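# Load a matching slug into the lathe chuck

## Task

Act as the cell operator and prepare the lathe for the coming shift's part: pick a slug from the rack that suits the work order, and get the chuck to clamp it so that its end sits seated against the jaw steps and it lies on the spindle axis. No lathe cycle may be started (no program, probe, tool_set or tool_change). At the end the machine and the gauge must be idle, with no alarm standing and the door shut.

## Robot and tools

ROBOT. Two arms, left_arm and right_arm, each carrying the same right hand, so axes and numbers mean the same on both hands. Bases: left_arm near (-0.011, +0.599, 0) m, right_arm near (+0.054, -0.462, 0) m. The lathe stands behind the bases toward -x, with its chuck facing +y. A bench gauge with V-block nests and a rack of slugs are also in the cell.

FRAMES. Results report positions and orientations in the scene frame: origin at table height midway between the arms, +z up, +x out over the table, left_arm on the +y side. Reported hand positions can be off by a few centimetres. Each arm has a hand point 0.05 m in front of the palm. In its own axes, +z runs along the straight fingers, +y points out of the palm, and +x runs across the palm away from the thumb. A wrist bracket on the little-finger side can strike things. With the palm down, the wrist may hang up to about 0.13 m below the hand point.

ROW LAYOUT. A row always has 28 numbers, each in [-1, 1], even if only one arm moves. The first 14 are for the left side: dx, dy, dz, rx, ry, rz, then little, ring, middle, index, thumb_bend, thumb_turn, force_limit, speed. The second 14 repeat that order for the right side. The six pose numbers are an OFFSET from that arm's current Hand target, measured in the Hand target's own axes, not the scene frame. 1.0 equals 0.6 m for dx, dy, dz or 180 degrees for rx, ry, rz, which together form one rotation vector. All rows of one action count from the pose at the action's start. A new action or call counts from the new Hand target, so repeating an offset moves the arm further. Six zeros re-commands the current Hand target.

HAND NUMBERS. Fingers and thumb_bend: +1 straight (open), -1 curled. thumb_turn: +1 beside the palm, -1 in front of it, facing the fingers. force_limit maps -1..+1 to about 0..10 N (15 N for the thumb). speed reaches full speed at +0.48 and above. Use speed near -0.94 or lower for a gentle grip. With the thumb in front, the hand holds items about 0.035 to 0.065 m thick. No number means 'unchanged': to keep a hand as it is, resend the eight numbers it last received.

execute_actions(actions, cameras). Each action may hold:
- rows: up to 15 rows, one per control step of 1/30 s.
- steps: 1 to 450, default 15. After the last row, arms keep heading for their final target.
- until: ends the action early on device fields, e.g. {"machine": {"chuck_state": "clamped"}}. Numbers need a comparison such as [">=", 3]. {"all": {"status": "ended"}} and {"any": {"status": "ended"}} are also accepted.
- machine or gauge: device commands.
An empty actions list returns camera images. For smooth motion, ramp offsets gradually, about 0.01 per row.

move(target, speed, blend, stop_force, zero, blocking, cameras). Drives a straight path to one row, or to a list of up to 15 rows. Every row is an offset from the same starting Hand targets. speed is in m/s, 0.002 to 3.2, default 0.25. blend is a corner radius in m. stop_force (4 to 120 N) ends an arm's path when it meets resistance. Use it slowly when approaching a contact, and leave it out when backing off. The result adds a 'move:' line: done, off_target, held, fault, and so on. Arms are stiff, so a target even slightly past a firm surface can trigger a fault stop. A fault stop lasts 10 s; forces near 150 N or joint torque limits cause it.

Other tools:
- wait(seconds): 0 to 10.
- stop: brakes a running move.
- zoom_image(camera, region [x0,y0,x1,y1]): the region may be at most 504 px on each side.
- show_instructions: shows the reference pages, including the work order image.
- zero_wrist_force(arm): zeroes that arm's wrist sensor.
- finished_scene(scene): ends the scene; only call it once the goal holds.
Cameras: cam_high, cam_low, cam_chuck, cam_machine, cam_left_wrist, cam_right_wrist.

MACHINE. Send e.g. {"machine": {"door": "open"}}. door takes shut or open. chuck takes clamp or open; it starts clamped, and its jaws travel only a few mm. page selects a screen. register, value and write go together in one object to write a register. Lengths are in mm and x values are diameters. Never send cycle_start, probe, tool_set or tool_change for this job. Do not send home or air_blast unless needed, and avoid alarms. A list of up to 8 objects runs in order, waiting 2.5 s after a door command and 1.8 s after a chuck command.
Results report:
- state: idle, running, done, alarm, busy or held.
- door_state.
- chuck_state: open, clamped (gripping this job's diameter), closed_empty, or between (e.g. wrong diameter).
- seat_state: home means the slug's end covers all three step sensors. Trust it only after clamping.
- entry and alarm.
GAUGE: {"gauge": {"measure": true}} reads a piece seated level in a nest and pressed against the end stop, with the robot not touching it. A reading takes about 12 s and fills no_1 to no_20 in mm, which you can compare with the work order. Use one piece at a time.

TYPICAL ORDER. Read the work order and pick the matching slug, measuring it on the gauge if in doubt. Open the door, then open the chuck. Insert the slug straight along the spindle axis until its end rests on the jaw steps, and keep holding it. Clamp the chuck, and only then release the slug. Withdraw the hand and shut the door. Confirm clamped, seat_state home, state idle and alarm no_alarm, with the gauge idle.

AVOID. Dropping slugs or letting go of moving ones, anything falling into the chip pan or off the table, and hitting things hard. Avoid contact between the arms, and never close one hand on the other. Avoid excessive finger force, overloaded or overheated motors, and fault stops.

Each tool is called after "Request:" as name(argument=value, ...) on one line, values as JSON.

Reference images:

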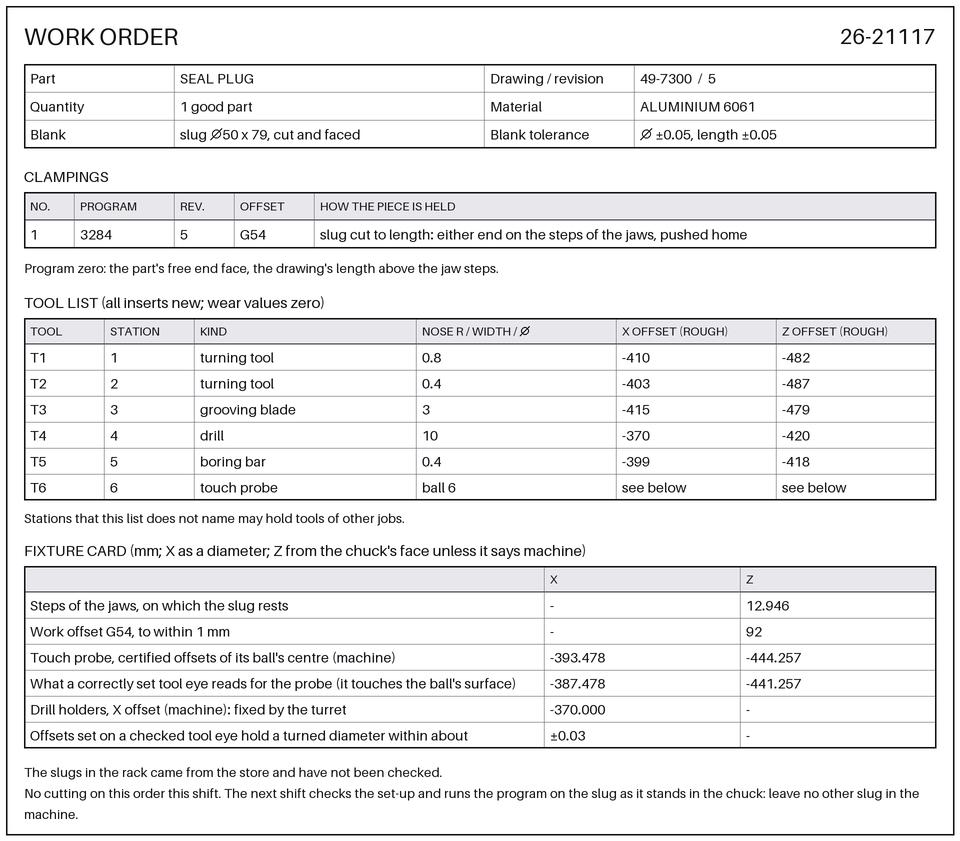

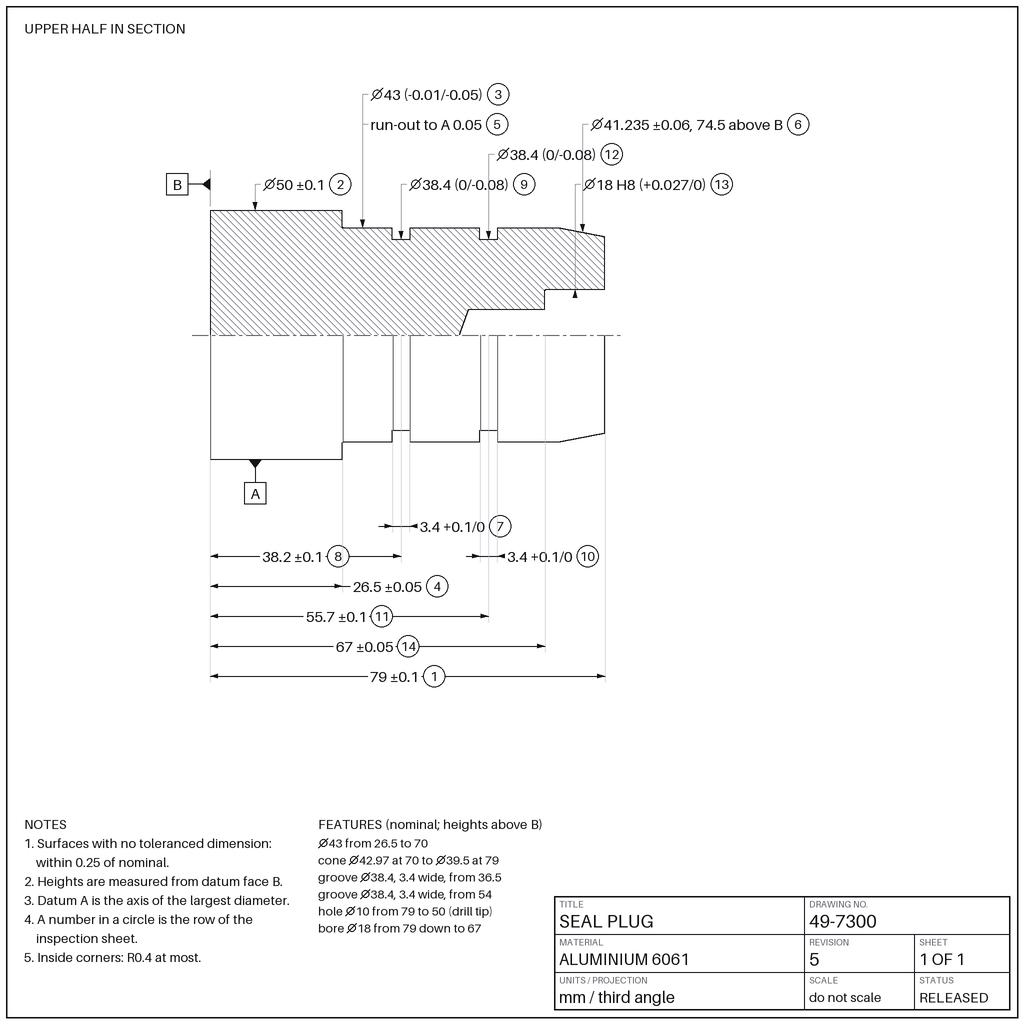

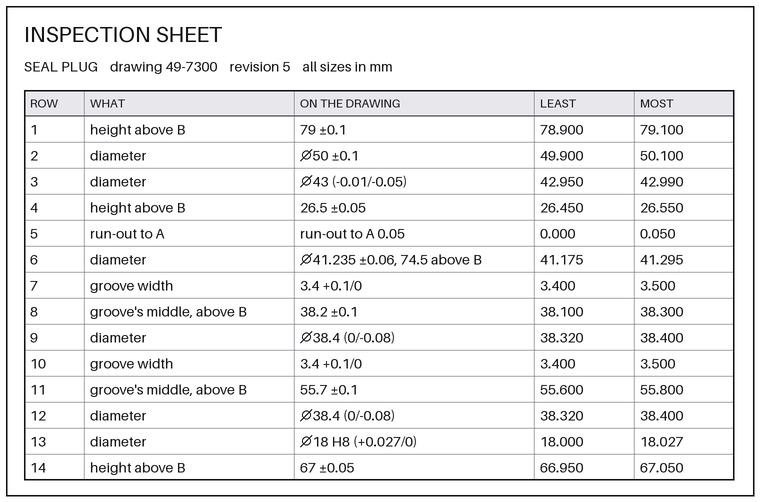

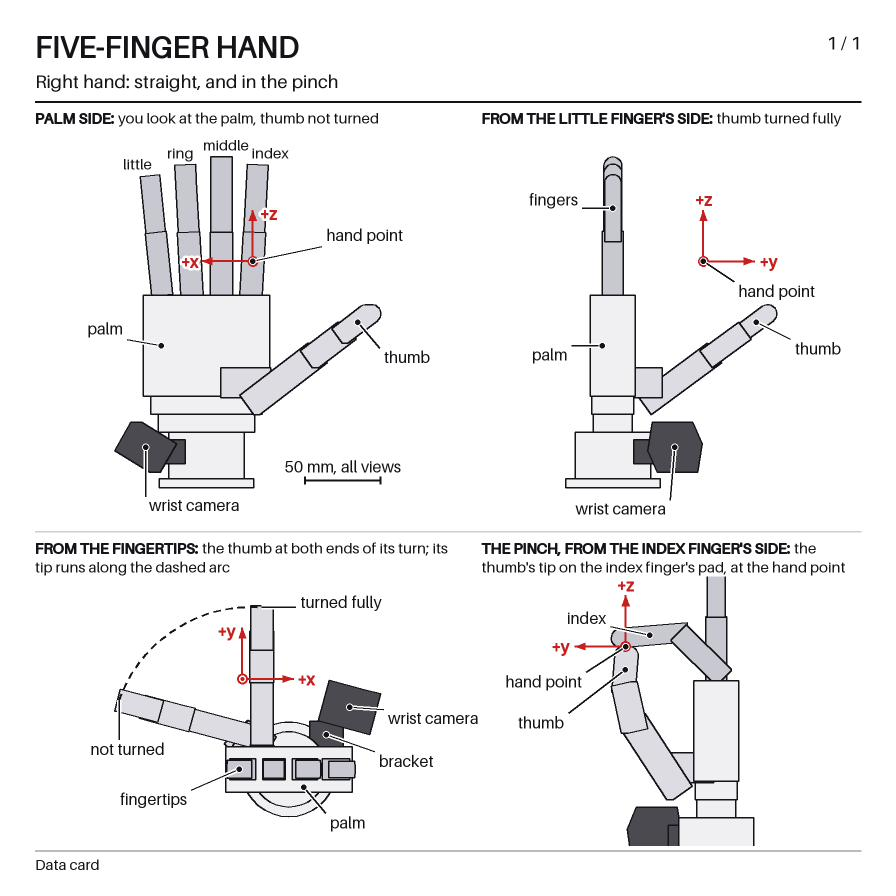

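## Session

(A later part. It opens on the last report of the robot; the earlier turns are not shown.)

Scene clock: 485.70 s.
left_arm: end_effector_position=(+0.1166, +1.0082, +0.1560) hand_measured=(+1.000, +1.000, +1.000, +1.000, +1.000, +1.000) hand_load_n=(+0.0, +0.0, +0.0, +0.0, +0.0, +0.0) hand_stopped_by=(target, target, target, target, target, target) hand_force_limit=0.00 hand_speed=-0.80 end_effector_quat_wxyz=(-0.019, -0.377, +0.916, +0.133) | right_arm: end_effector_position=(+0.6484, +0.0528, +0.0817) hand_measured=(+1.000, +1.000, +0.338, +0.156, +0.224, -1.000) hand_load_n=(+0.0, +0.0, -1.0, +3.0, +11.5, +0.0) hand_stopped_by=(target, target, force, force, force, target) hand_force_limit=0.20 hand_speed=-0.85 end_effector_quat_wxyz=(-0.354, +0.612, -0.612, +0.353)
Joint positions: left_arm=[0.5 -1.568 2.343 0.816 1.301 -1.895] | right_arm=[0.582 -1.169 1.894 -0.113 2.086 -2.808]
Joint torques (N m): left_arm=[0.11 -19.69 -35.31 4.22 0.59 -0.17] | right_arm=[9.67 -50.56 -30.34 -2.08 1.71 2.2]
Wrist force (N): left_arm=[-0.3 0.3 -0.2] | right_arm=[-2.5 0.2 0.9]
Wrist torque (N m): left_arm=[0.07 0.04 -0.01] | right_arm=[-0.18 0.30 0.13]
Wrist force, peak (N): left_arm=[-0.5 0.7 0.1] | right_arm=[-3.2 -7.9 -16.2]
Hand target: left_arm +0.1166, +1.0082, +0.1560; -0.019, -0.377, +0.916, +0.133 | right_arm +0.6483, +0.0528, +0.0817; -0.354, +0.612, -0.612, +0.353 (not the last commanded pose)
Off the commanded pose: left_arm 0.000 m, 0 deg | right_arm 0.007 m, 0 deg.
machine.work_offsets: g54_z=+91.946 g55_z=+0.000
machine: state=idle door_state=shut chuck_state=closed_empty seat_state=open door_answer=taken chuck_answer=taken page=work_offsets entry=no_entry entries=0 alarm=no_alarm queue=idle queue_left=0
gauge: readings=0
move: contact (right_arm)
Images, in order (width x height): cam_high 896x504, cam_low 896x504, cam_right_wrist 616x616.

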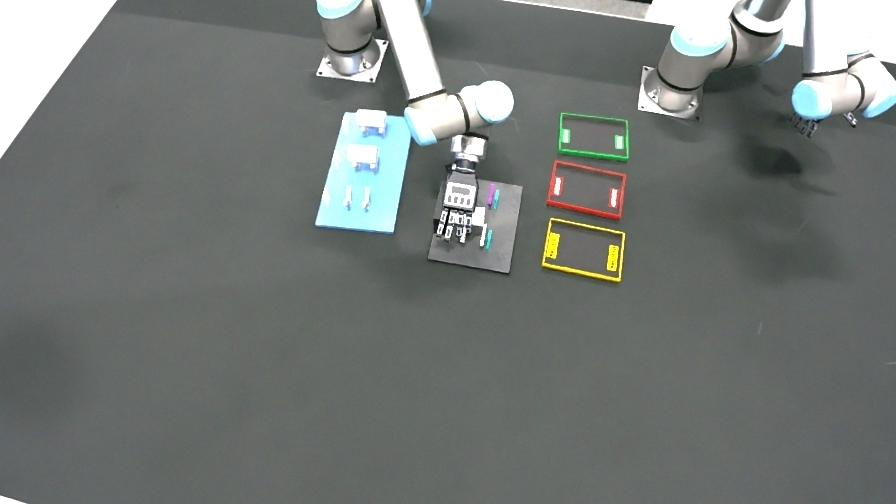

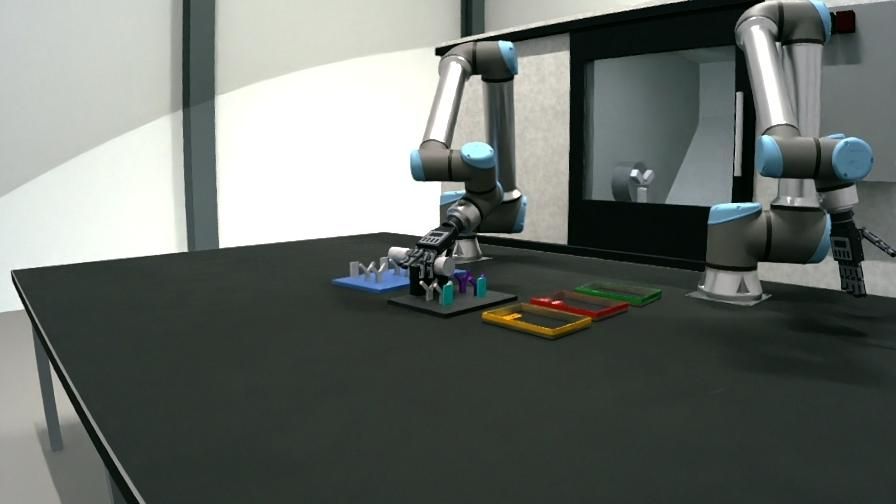

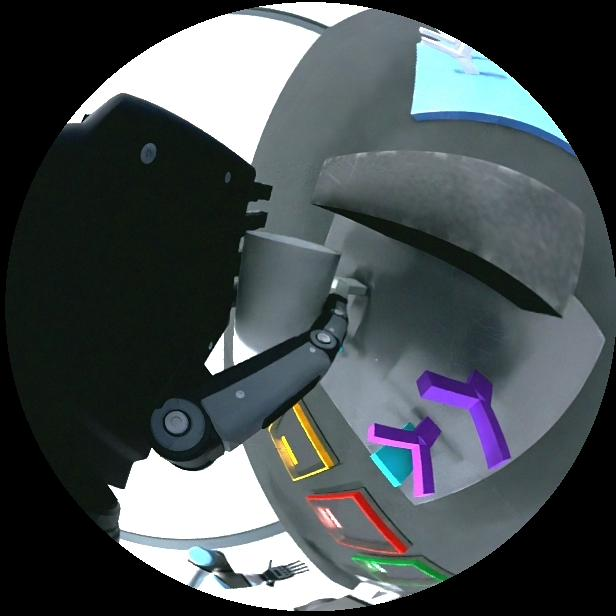

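Request:
move(target=[0,0,0,0,0,0,1,1,1,1,1,1,0,-0.8, -0.012,-0.0302,0.008,0,0,0,1,1,-0.4,-0.4,-0.3,-1,0.2,-0.85], speed=0.06)

Request:
move(target=[0,0,0,0,0,0,1,1,1,1,1,1,0,-0.8, 0,0.0577,0.0333,0,0,0,1,1,-0.4,-0.4,-0.3,-1,0.2,-0.85], speed=0.04, stop_force=6, cameras=["cam_high","cam_low","cam_right_wrist"])

Request:
zoom_image(camera="cam_low", region=[380, 200, 520, 340])

Request:
zoom_image(camera="cam_high", region=[410, 160, 530, 280])

Request:
zoom_image(camera="cam_right_wrist", region=[200, 200, 450, 450])

Scene clock: 511.37 s.
left_arm: end_effector_position=(+0.1166, +1.0082, +0.1560) hand_measured=(+1.000, +1.000, +1.000, +1.000, +1.000, +1.000) hand_load_n=(+0.0, +0.0, +0.0, +0.0, +0.0, +0.0) hand_stopped_by=(target, target, target, target, target, target) hand_force_limit=0.00 hand_speed=-0.80 end_effector_quat_wxyz=(-0.019, -0.377, +0.916, +0.133) | right_arm: end_effector_position=(+0.6616, +0.0600, +0.0950) hand_measured=(+1.000, +1.000, +0.338, +0.156, +0.224, -1.000) hand_load_n=(+0.0, +0.0, +0.0, +2.5, +11.5, +0.0) hand_stopped_by=(target, target, force, force, force, target) hand_force_limit=0.20 hand_speed=-0.85 end_effector_quat_wxyz=(-0.354, +0.612, -0.612, +0.353)
Joint positions: left_arm=[0.5 -1.568 2.343 0.816 1.301 -1.895] | right_arm=[0.579 -1.165 1.857 -0.081 2.084 -2.81]
Joint torques (N m): left_arm=[1.78 -20.3 -35.12 4.28 0.64 -0.12] | right_arm=[-0.39 -67.58 -22.77 -2.13 -0.86 -2.13]
Wrist force (N): left_arm=[-0.4 0.3 -0.1] | right_arm=[-2.8 2.0 4.1]
Wrist torque (N m): left_arm=[0.05 0.05 -0.02] | right_arm=[-0.30 0.21 0.16]
Wrist force, peak (N): left_arm=[-0.8 0.4 -0.2] | right_arm=[-3.4 1.0 4.7]
Hand target: left_arm +0.1166, +1.0082, +0.1560; -0.019, -0.377, +0.916, +0.133 | right_arm +0.6616, +0.0600, +0.0950; -0.354, +0.612, -0.612, +0.353
Off the commanded pose: left_arm 0.000 m, 0 deg | right_arm 0.000 m, 0 deg.
machine.work_offsets: g54_z=+91.946 g55_z=+0.000
machine: state=idle door_state=shut chuck_state=closed_empty seat_state=open door_answer=taken chuck_answer=taken page=work_offsets entry=no_entry entries=0 alarm=no_alarm queue=idle queue_left=0
gauge: readings=0
move: done

Scene clock: 512.80 s.
left_arm: end_effector_position=(+0.1166, +1.0082, +0.1560) hand_measured=(+1.000, +1.000, +1.000, +1.000, +1.000, +1.000) hand_load_n=(+0.0, +0.0, +0.0, +0.0, +0.0, +0.0) hand_stopped_by=(target, target, target, target, target, target) hand_force_limit=0.00 hand_speed=-0.80 end_effector_quat_wxyz=(-0.019, -0.377, +0.916, +0.133) | right_arm: end_effector_position=(+0.6616, +0.0600, +0.0811) hand_measured=(+1.000, +1.000, +0.338, +0.156, +0.224, -1.000) hand_load_n=(+0.0, +0.0, +5.0, +2.5, +11.5, +0.0) hand_stopped_by=(target, target, force, force, force, target) hand_force_limit=0.20 hand_speed=-0.85 end_effector_quat_wxyz=(-0.354, +0.612, -0.612, +0.353)
Joint positions: left_arm=[0.5 -1.568 2.343 0.816 1.301 -1.895] | right_arm=[0.579 -1.15 1.865 -0.104 2.084 -2.81]
Joint torques (N m): left_arm=[1.23 -20.1 -35.43 4.2 0.62 -0.09] | right_arm=[5.7 -51.57 -37.25 -1.11 -1.69 0.86]
Wrist force (N): left_arm=[0.0 0.2 -0.1] | right_arm=[-2.0 -1.8 7.2]
Wrist torque (N m): left_arm=[0.04 0.00 -0.01] | right_arm=[-0.27 0.15 0.10]
Wrist force, peak (N): left_arm=[-0.7 0.5 0.2] | right_arm=[-3.5 -10.4 6.6]
Hand target: left_arm +0.1166, +1.0082, +0.1560; -0.019, -0.377, +0.916, +0.133 | right_arm +0.6616, +0.0600, +0.0811; -0.354, +0.612, -0.612, +0.353 (not the last commanded pose)
Off the commanded pose: left_arm 0.000 m, 0 deg | right_arm 0.026 m, 0 deg.
machine.work_offsets: g54_z=+91.946 g55_z=+0.000
machine: state=idle door_state=shut chuck_state=closed_empty seat_state=open door_answer=taken chuck_answer=taken page=work_offsets entry=no_entry entries=0 alarm=no_alarm queue=idle queue_left=0
gauge: readings=0
move: contact (right_arm)
Images, in order (width x height): cam_high 896x504, cam_low 896x504, cam_right_wrist 616x616.

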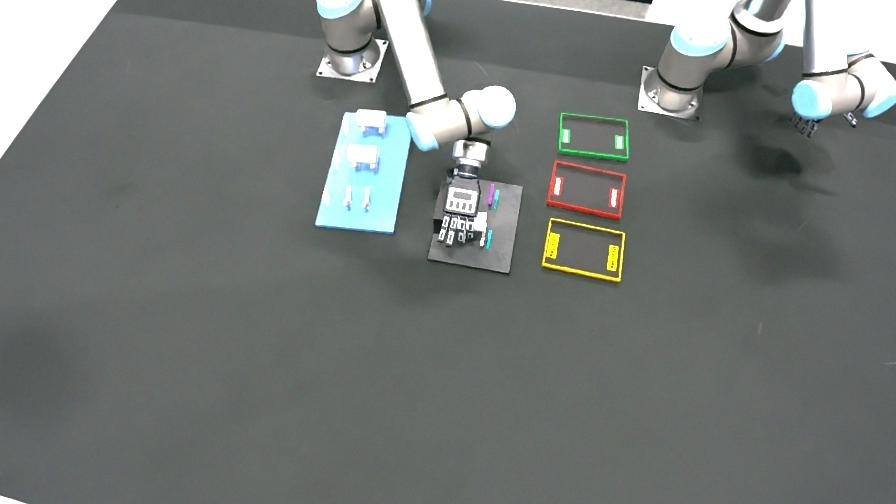

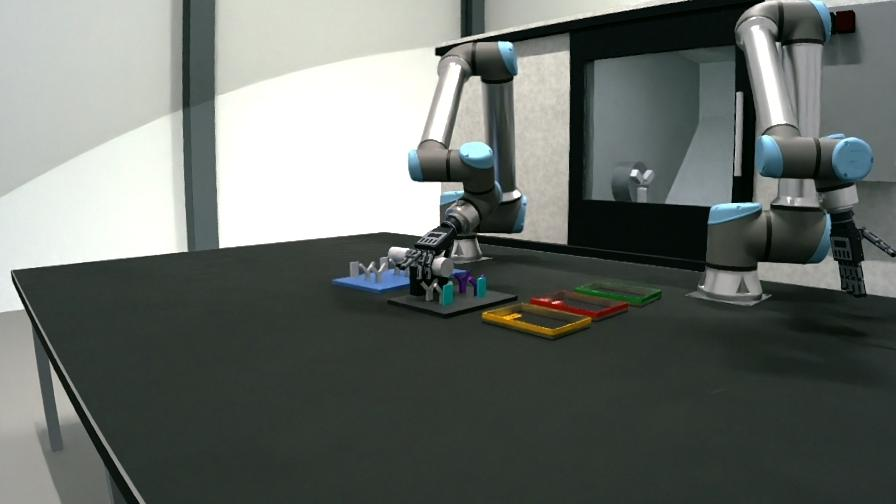

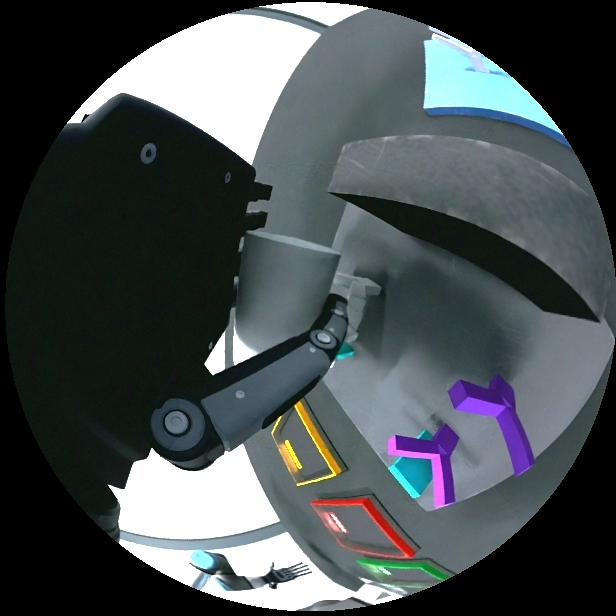

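Scaled by 3.600 from the camera's 896x504 image, which has a finer 1280x720 frame.

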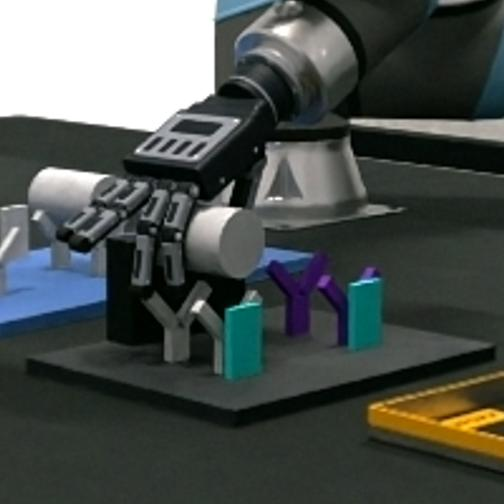

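Scaled by 4.200 from the camera's 896x504 image, which has a finer 1280x720 frame.

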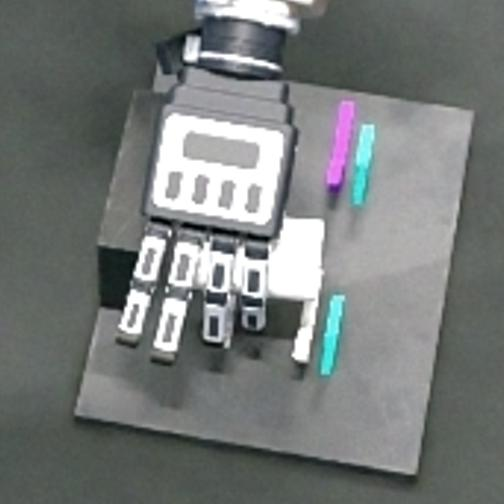

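Scaled by 2.016 from the camera's 616x616 image, which has a finer 880x880 frame.

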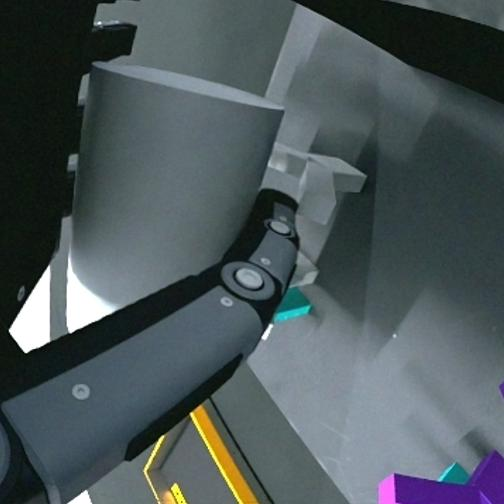

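Request:
move(target=[0,0,0,0,0,0,1,1,1,1,1,1,0,-0.8, 0,-0.0272,0.0005,0.0667,0,0,1,1,-0.4,-0.4,-0.3,-1,0.2,-0.85], speed=0.06, cameras=["cam_low","cam_high"])

Request:
zoom_image(camera="cam_low", region=[380, 200, 520, 340])

Request:
zoom_image(camera="cam_high", region=[410, 160, 530, 280])

Scene clock: 565.43 s.
left_arm: end_effector_position=(+0.1166, +1.0082, +0.1560) hand_measured=(+1.000, +1.000, +1.000, +1.000, +1.000, +1.000) hand_load_n=(+0.0, +0.0, +0.0, +0.0, +0.0, +0.0) hand_stopped_by=(target, target, target, target, target, target) hand_force_limit=0.00 hand_speed=-0.80 end_effector_quat_wxyz=(-0.019, -0.377, +0.916, +0.133) | right_arm: end_effector_position=(+0.6699, +0.0599, +0.0951) hand_measured=(+1.000, +1.000, +0.338, +0.156, +0.224, -1.000) hand_load_n=(+0.0, +0.0, +0.0, +2.5, +11.5, +0.0) hand_stopped_by=(target, target, force, force, force, target) hand_force_limit=0.20 hand_speed=-0.85 end_effector_quat_wxyz=(-0.416, +0.572, -0.572, +0.415)
Joint positions: left_arm=[0.5 -1.568 2.343 0.816 1.301 -1.895] | right_arm=[0.604 -1.18 1.958 -0.396 2.163 -2.921]
Joint torques (N m): left_arm=[1.64 -20.31 -35.24 4.26 0.77 -0.08] | right_arm=[-9.34 -54.96 -39.08 -2.32 -2.47 1.99]
Wrist force (N): left_arm=[0.1 0.4 -0.1] | right_arm=[-2.9 1.9 3.9]
Wrist torque (N m): left_arm=[0.07 -0.03 0.01] | right_arm=[-0.36 0.19 0.15]
Wrist force, peak (N): left_arm=[-0.6 0.6 -0.3] | right_arm=[-2.3 -1.9 7.4]
Hand target: left_arm +0.1166, +1.0082, +0.1560; -0.019, -0.377, +0.916, +0.133 | right_arm +0.6700, +0.0600, +0.0951; -0.416, +0.572, -0.572, +0.415
Off the commanded pose: left_arm 0.000 m, 0 deg | right_arm 0.000 m, 0 deg.
machine.work_offsets: g54_z=+91.946 g55_z=+0.000
machine: state=idle door_state=shut chuck_state=closed_empty seat_state=open door_answer=taken chuck_answer=taken page=work_offsets entry=no_entry entries=0 alarm=no_alarm queue=idle queue_left=0
gauge: readings=0
move: done
Images, in order (width x height): cam_high 896x504, cam_low 896x504.

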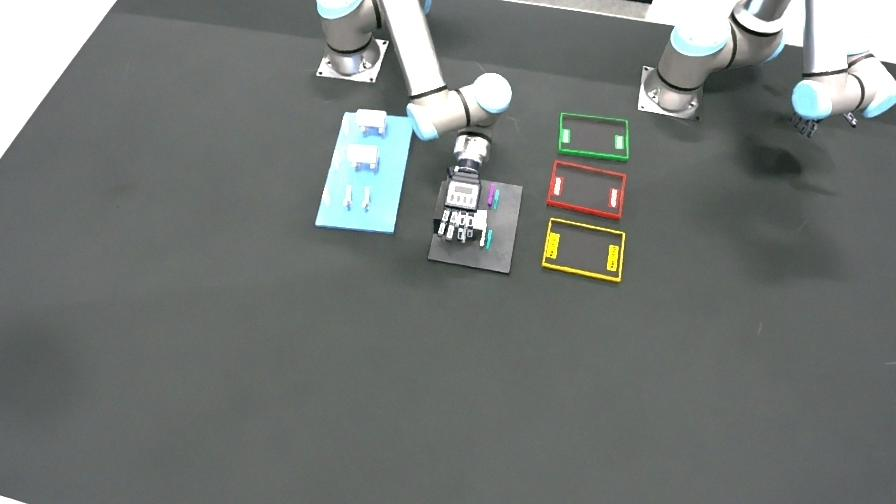

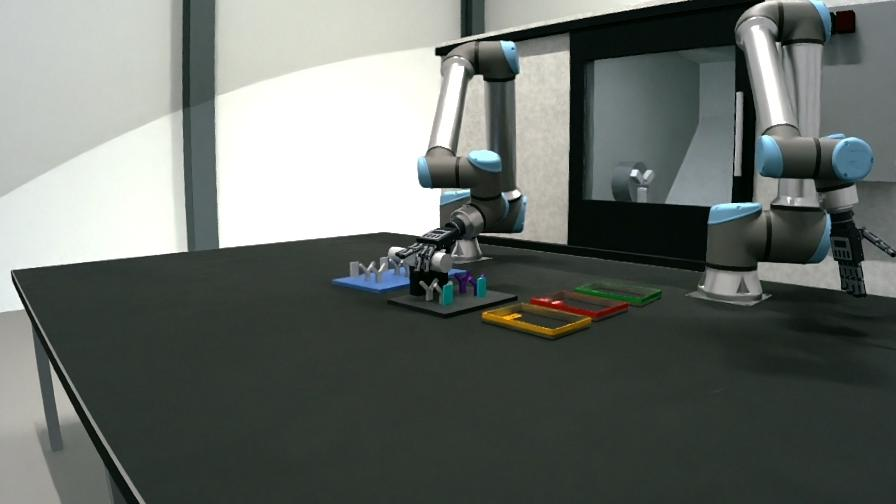

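Scaled by 3.600 from the camera's 896x504 image, which has a finer 1280x720 frame.

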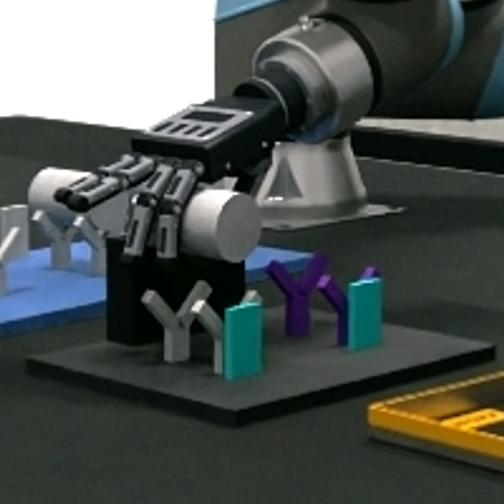

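Scaled by 4.200 from the camera's 896x504 image, which has a finer 1280x720 frame.

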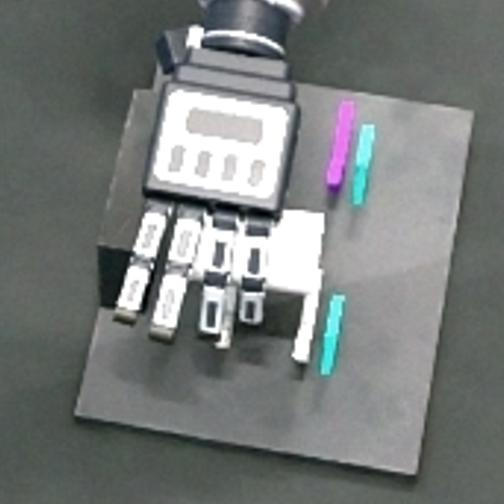

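Request:
move(target=[0,0,0,0,0,0,1,1,1,1,1,1,0,-0.8, 0,0.0723,0.02,0,0,0,1,1,-0.4,-0.4,-0.3,-1,0.2,-0.85], speed=0.04, stop_force=6, cameras=["cam_high","cam_low","cam_right_wrist"])

Request:
zoom_image(camera="cam_low", region=[380, 200, 520, 340])

Request:
zoom_image(camera="cam_high", region=[410, 160, 530, 280])

Request:
zoom_image(camera="cam_right_wrist", region=[200, 200, 450, 450])

Scene clock: 578.27 s.
left_arm: end_effector_position=(+0.1166, +1.0082, +0.1560) hand_measured=(+1.000, +1.000, +1.000, +1.000, +1.000, +1.000) hand_load_n=(+0.0, +0.0, +0.0, +0.0, +0.0, +0.0) hand_stopped_by=(target, target, target, target, target, target) hand_force_limit=0.00 hand_speed=-0.80 end_effector_quat_wxyz=(-0.019, -0.377, +0.916, +0.133) | right_arm: end_effector_position=(+0.6693, +0.0600, +0.0781) hand_measured=(+1.000, +1.000, +0.338, +0.156, +0.224, -1.000) hand_load_n=(+0.0, -0.5, +0.0, +2.5, +11.0, +0.0) hand_stopped_by=(target, target, force, force, force, target) hand_force_limit=0.20 hand_speed=-0.85 end_effector_quat_wxyz=(-0.416, +0.572, -0.572, +0.415)
Joint positions: left_arm=[0.5 -1.568 2.343 0.816 1.301 -1.895] | right_arm=[0.604 -1.159 1.967 -0.426 2.164 -2.92]
Joint torques (N m): left_arm=[1.02 -20.19 -34.95 4.3 0.94 -0.19] | right_arm=[-11.06 -50.57 -36.47 -1.93 -2.44 -2]
Wrist force (N): left_arm=[-0.4 0.5 0.0] | right_arm=[-3.5 0.4 4.1]
Wrist torque (N m): left_arm=[0.08 0.05 -0.02] | right_arm=[-0.36 0.22 0.11]
Wrist force, peak (N): left_arm=[-0.6 0.6 -0.3] | right_arm=[-2.5 -4.4 6.1]
Hand target: left_arm +0.1166, +1.0082, +0.1560; -0.019, -0.377, +0.916, +0.133 | right_arm +0.6693, +0.0599, +0.0781; -0.416, +0.572, -0.572, +0.415 (not the last commanded pose)
Off the commanded pose: left_arm 0.000 m, 0 deg | right_arm 0.028 m, 0 deg.
machine.work_offsets: g54_z=+91.946 g55_z=+0.000
machine: state=idle door_state=shut chuck_state=closed_empty seat_state=open door_answer=taken chuck_answer=taken page=work_offsets entry=no_entry entries=0 alarm=no_alarm queue=idle queue_left=0
gauge: readings=0
move: contact (right_arm)
Images, in order (width x height): cam_high 896x504, cam_low 896x504, cam_right_wrist 616x616.

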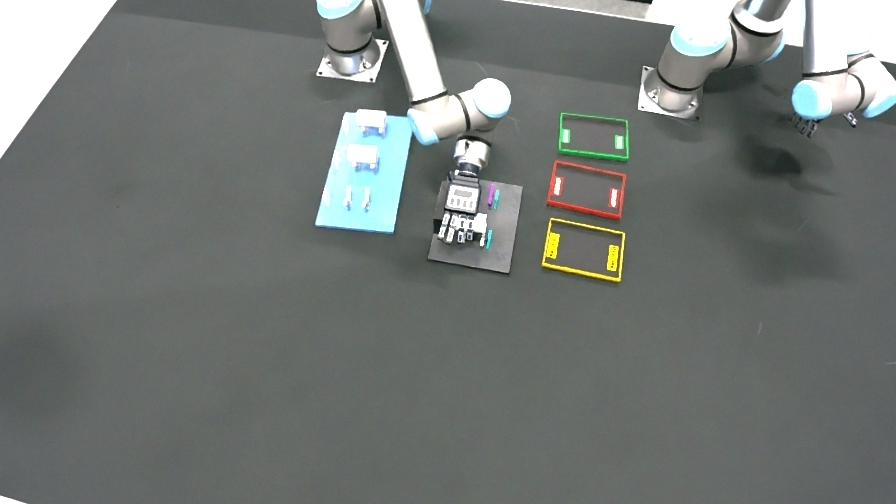

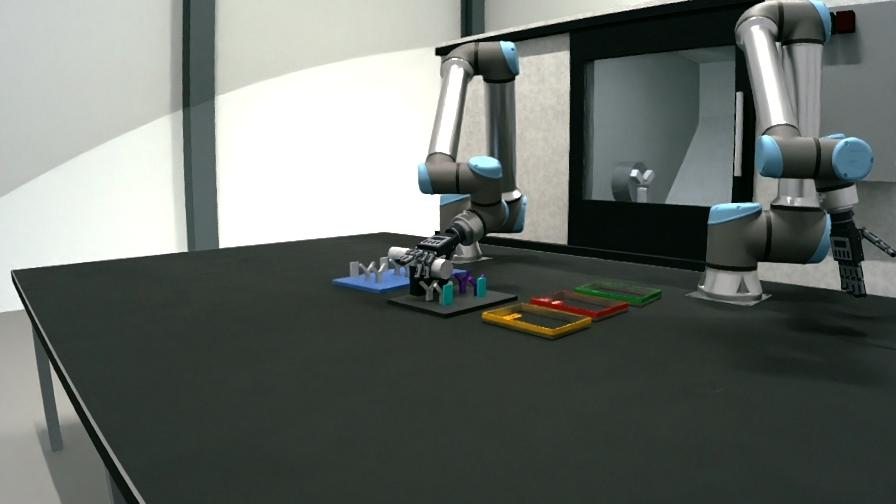

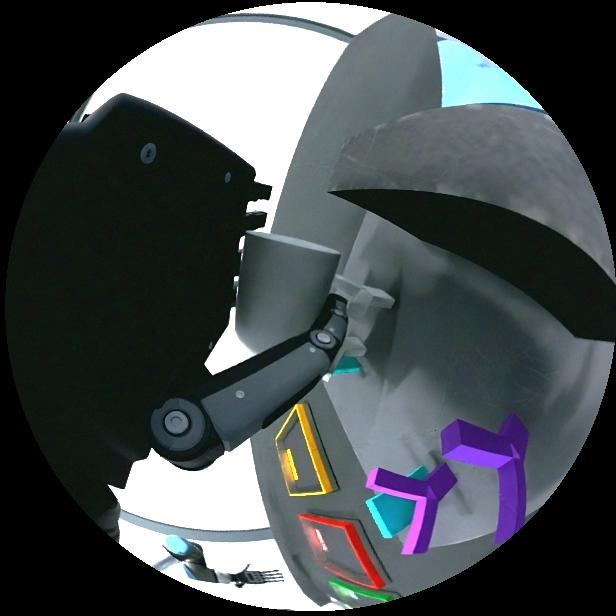

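Scaled by 3.600 from the camera's 896x504 image, which has a finer 1280x720 frame.

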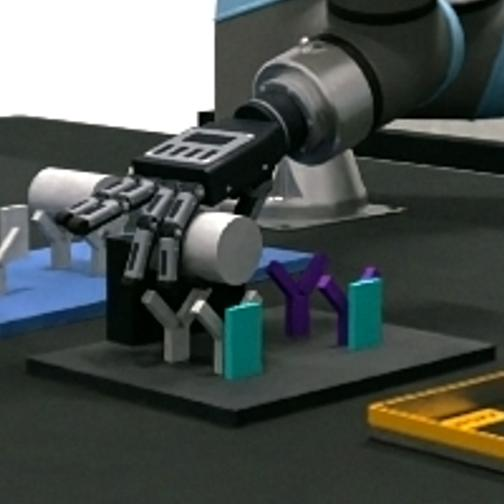

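Scaled by 4.200 from the camera's 896x504 image, which has a finer 1280x720 frame.

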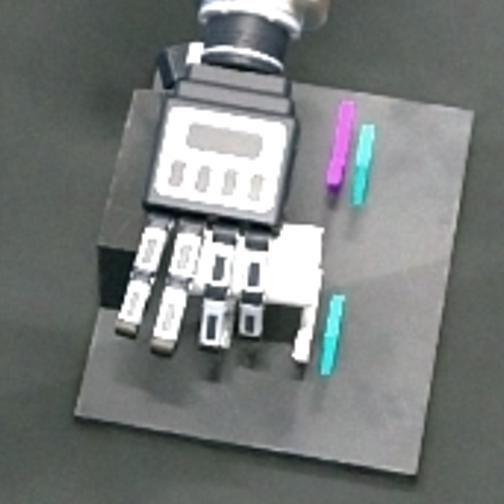

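Scaled by 2.016 from the camera's 616x616 image, which has a finer 880x880 frame.

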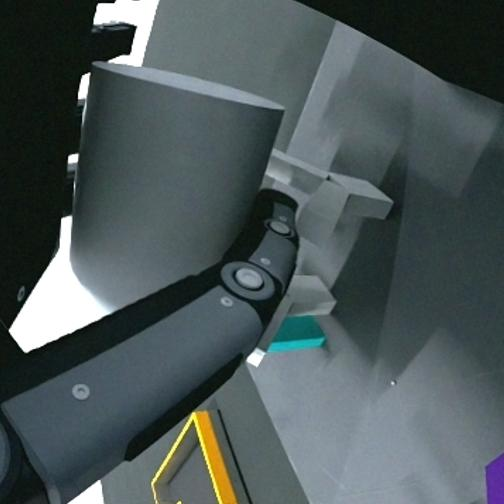

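Request:
move(target=[0,0,0,0,0,0,1,1,1,1,1,1,0,-0.8, 0.0017,-0.0257,-0.0128,-0.0667,0,0,1,1,-0.4,-0.4,-0.3,-1,0.2,-0.85], speed=0.06)

Request:
move(target=[0,0,0,0,0,0,1,1,1,1,1,1,0,-0.8, 0,0.065,0.0375,0,0,0,1,1,-0.4,-0.4,-0.3,-1,0.2,-0.85], speed=0.04, stop_force=6, cameras=["cam_high","cam_low","cam_right_wrist"])

Request:
zoom_image(camera="cam_low", region=[380, 200, 520, 340])

Request:
zoom_image(camera="cam_high", region=[410, 160, 530, 280])

Request:
zoom_image(camera="cam_right_wrist", region=[200, 200, 450, 450])

Scene clock: 624.37 s.
left_arm: end_effector_position=(+0.1166, +1.0082, +0.1560) hand_measured=(+1.000, +1.000, +1.000, +1.000, +1.000, +1.000) hand_load_n=(+0.0, +0.0, +0.0, +0.5, +0.0, +0.0) hand_stopped_by=(target, target, target, target, target, target) hand_force_limit=0.00 hand_speed=-0.80 end_effector_quat_wxyz=(-0.019, -0.377, +0.916, +0.133) | right_arm: end_effector_position=(+0.6669, +0.0589, +0.0952) hand_measured=(+1.000, +1.000, +0.338, +0.156, +0.224, -1.000) hand_load_n=(+0.0, +0.0, +0.0, +2.0, +11.5, -0.5) hand_stopped_by=(target, target, force, force, force, target) hand_force_limit=0.20 hand_speed=-0.85 end_effector_quat_wxyz=(-0.354, +0.612, -0.613, +0.353)
Joint positions: left_arm=[0.5 -1.568 2.343 0.816 1.301 -1.895] | right_arm=[0.573 -1.162 1.852 -0.081 2.079 -2.814]
Joint torques (N m): left_arm=[1.65 -20.38 -35.14 4.3 0.84 -0.07] | right_arm=[11.38 -62.12 -22.99 1.51 3.39 -2.53]
Wrist force (N): left_arm=[-0.4 0.2 -0.1] | right_arm=[-2.3 1.5 4.6]
Wrist torque (N m): left_arm=[0.05 0.04 -0.02] | right_arm=[-0.39 0.12 -0.16]
Wrist force, peak (N): left_arm=[-0.7 0.6 -0.1] | right_arm=[-3.2 1.6 5.4]
Hand target: left_arm +0.1166, +1.0082, +0.1560; -0.019, -0.377, +0.916, +0.133 | right_arm +0.6667, +0.0589, +0.0951; -0.354, +0.612, -0.612, +0.353
Off the commanded pose: left_arm 0.000 m, 0 deg | right_arm 0.000 m, 0 deg.
machine.work_offsets: g54_z=+91.946 g55_z=+0.000
machine: state=idle door_state=shut chuck_state=closed_empty seat_state=open door_answer=taken chuck_answer=taken page=work_offsets entry=no_entry entries=0 alarm=no_alarm queue=idle queue_left=0
gauge: readings=0
move: done

Scene clock: 626.03 s.
left_arm: end_effector_position=(+0.1166, +1.0082, +0.1560) hand_measured=(+1.000, +1.000, +1.000, +1.000, +1.000, +1.000) hand_load_n=(+0.0, +0.0, +0.0, +0.0, +0.0, +0.0) hand_stopped_by=(target, target, target, target, target, target) hand_force_limit=0.00 hand_speed=-0.80 end_effector_quat_wxyz=(-0.019, -0.377, +0.916, +0.133) | right_arm: end_effector_position=(+0.6667, +0.0589, +0.0755) hand_measured=(+1.000, +1.000, +0.338, +0.156, +0.224, -1.000) hand_load_n=(+0.0, +0.0, +2.5, +3.0, +10.5, -1.0) hand_stopped_by=(target, target, force, force, force, target) hand_force_limit=0.20 hand_speed=-0.85 end_effector_quat_wxyz=(-0.354, +0.612, -0.612, +0.353)
Joint positions: left_arm=[0.5 -1.568 2.343 0.816 1.301 -1.895] | right_arm=[0.573 -1.141 1.864 -0.113 2.079 -2.814]
Joint torques (N m): left_arm=[2.28 -19.33 -35.28 4.17 1.06 -0.18] | right_arm=[11.21 -53.34 -36.46 -1.13 -2.36 -2.33]
Wrist force (N): left_arm=[-0.4 0.6 0.1] | right_arm=[-1.3 -0.7 7.8]
Wrist torque (N m): left_arm=[0.08 0.06 -0.02] | right_arm=[-0.19 0.04 -0.17]
Wrist force, peak (N): left_arm=[-0.6 0.5 -0.2] | right_arm=[-4.6 -21.4 3.3]
Hand target: left_arm +0.1166, +1.0082, +0.1560; -0.019, -0.377, +0.916, +0.133 | right_arm +0.6667, +0.0589, +0.0755; -0.354, +0.612, -0.612, +0.353 (not the last commanded pose)
Off the commanded pose: left_arm 0.000 m, 0 deg | right_arm 0.025 m, 0 deg.
machine.work_offsets: g54_z=+91.946 g55_z=+0.000
machine: state=idle door_state=shut chuck_state=closed_empty seat_state=open door_answer=taken chuck_answer=taken page=work_offsets entry=no_entry entries=0 alarm=no_alarm queue=idle queue_left=0
gauge: readings=0
move: contact (right_arm)
Images, in order (width x height): cam_high 896x504, cam_low 896x504, cam_right_wrist 616x616.

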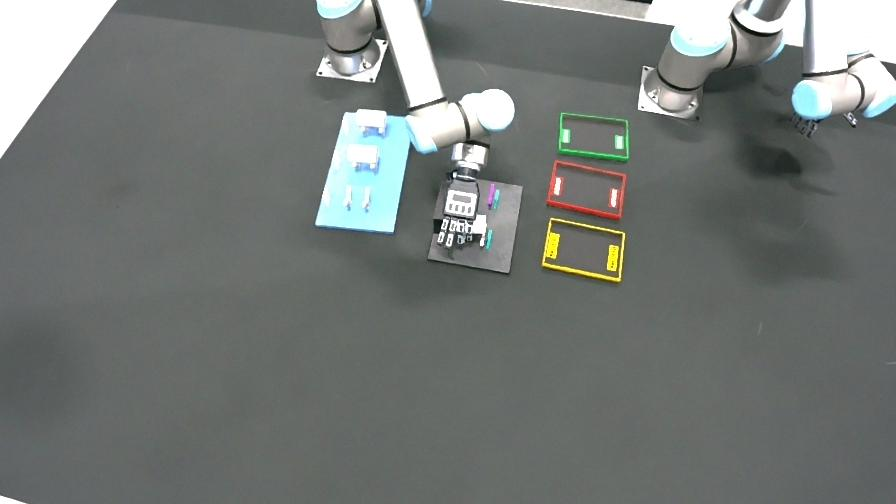

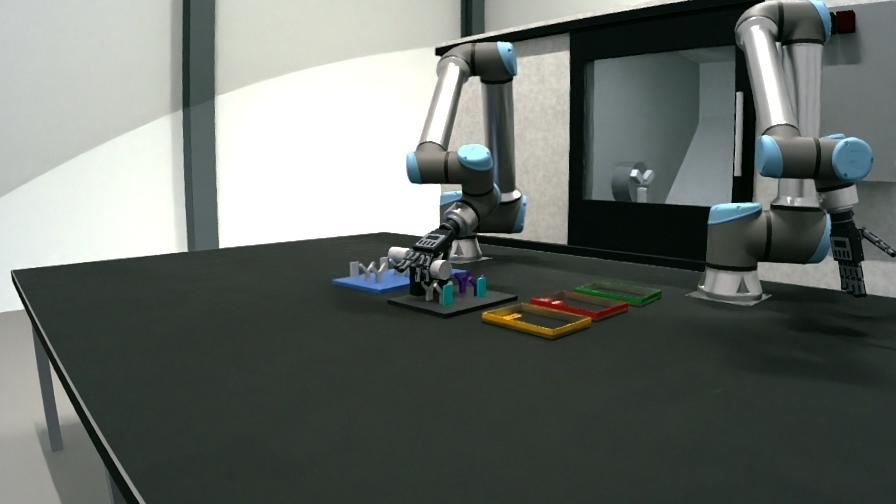

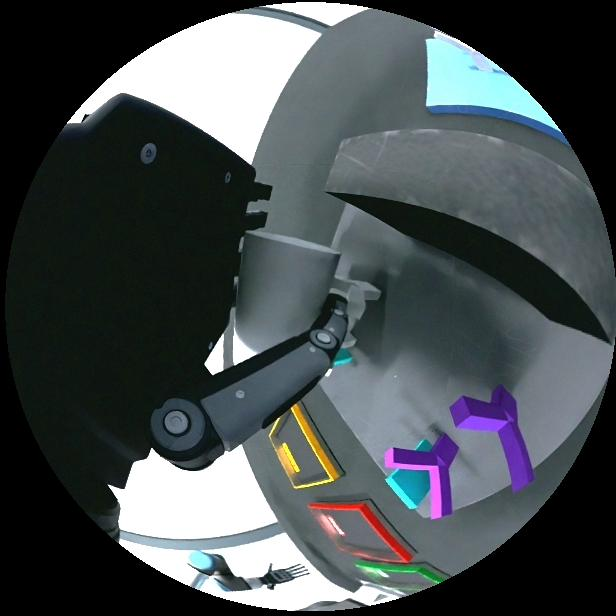

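Scaled by 3.600 from the camera's 896x504 image, which has a finer 1280x720 frame.

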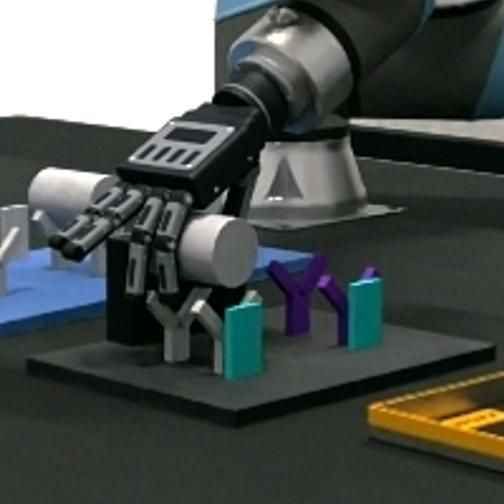

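Scaled by 4.200 from the camera's 896x504 image, which has a finer 1280x720 frame.

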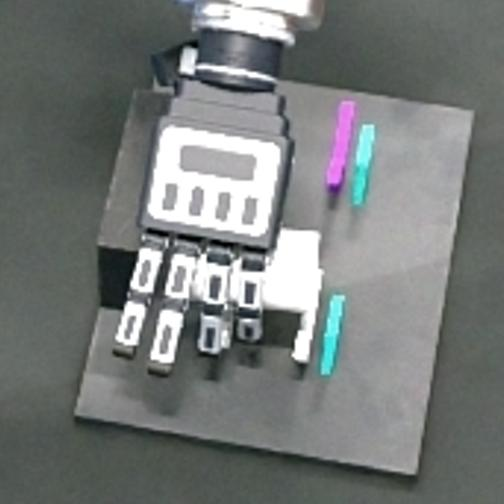

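Scaled by 2.016 from the camera's 616x616 image, which has a finer 880x880 frame.

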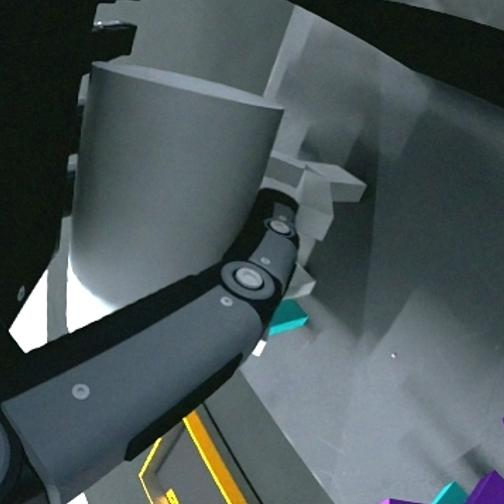

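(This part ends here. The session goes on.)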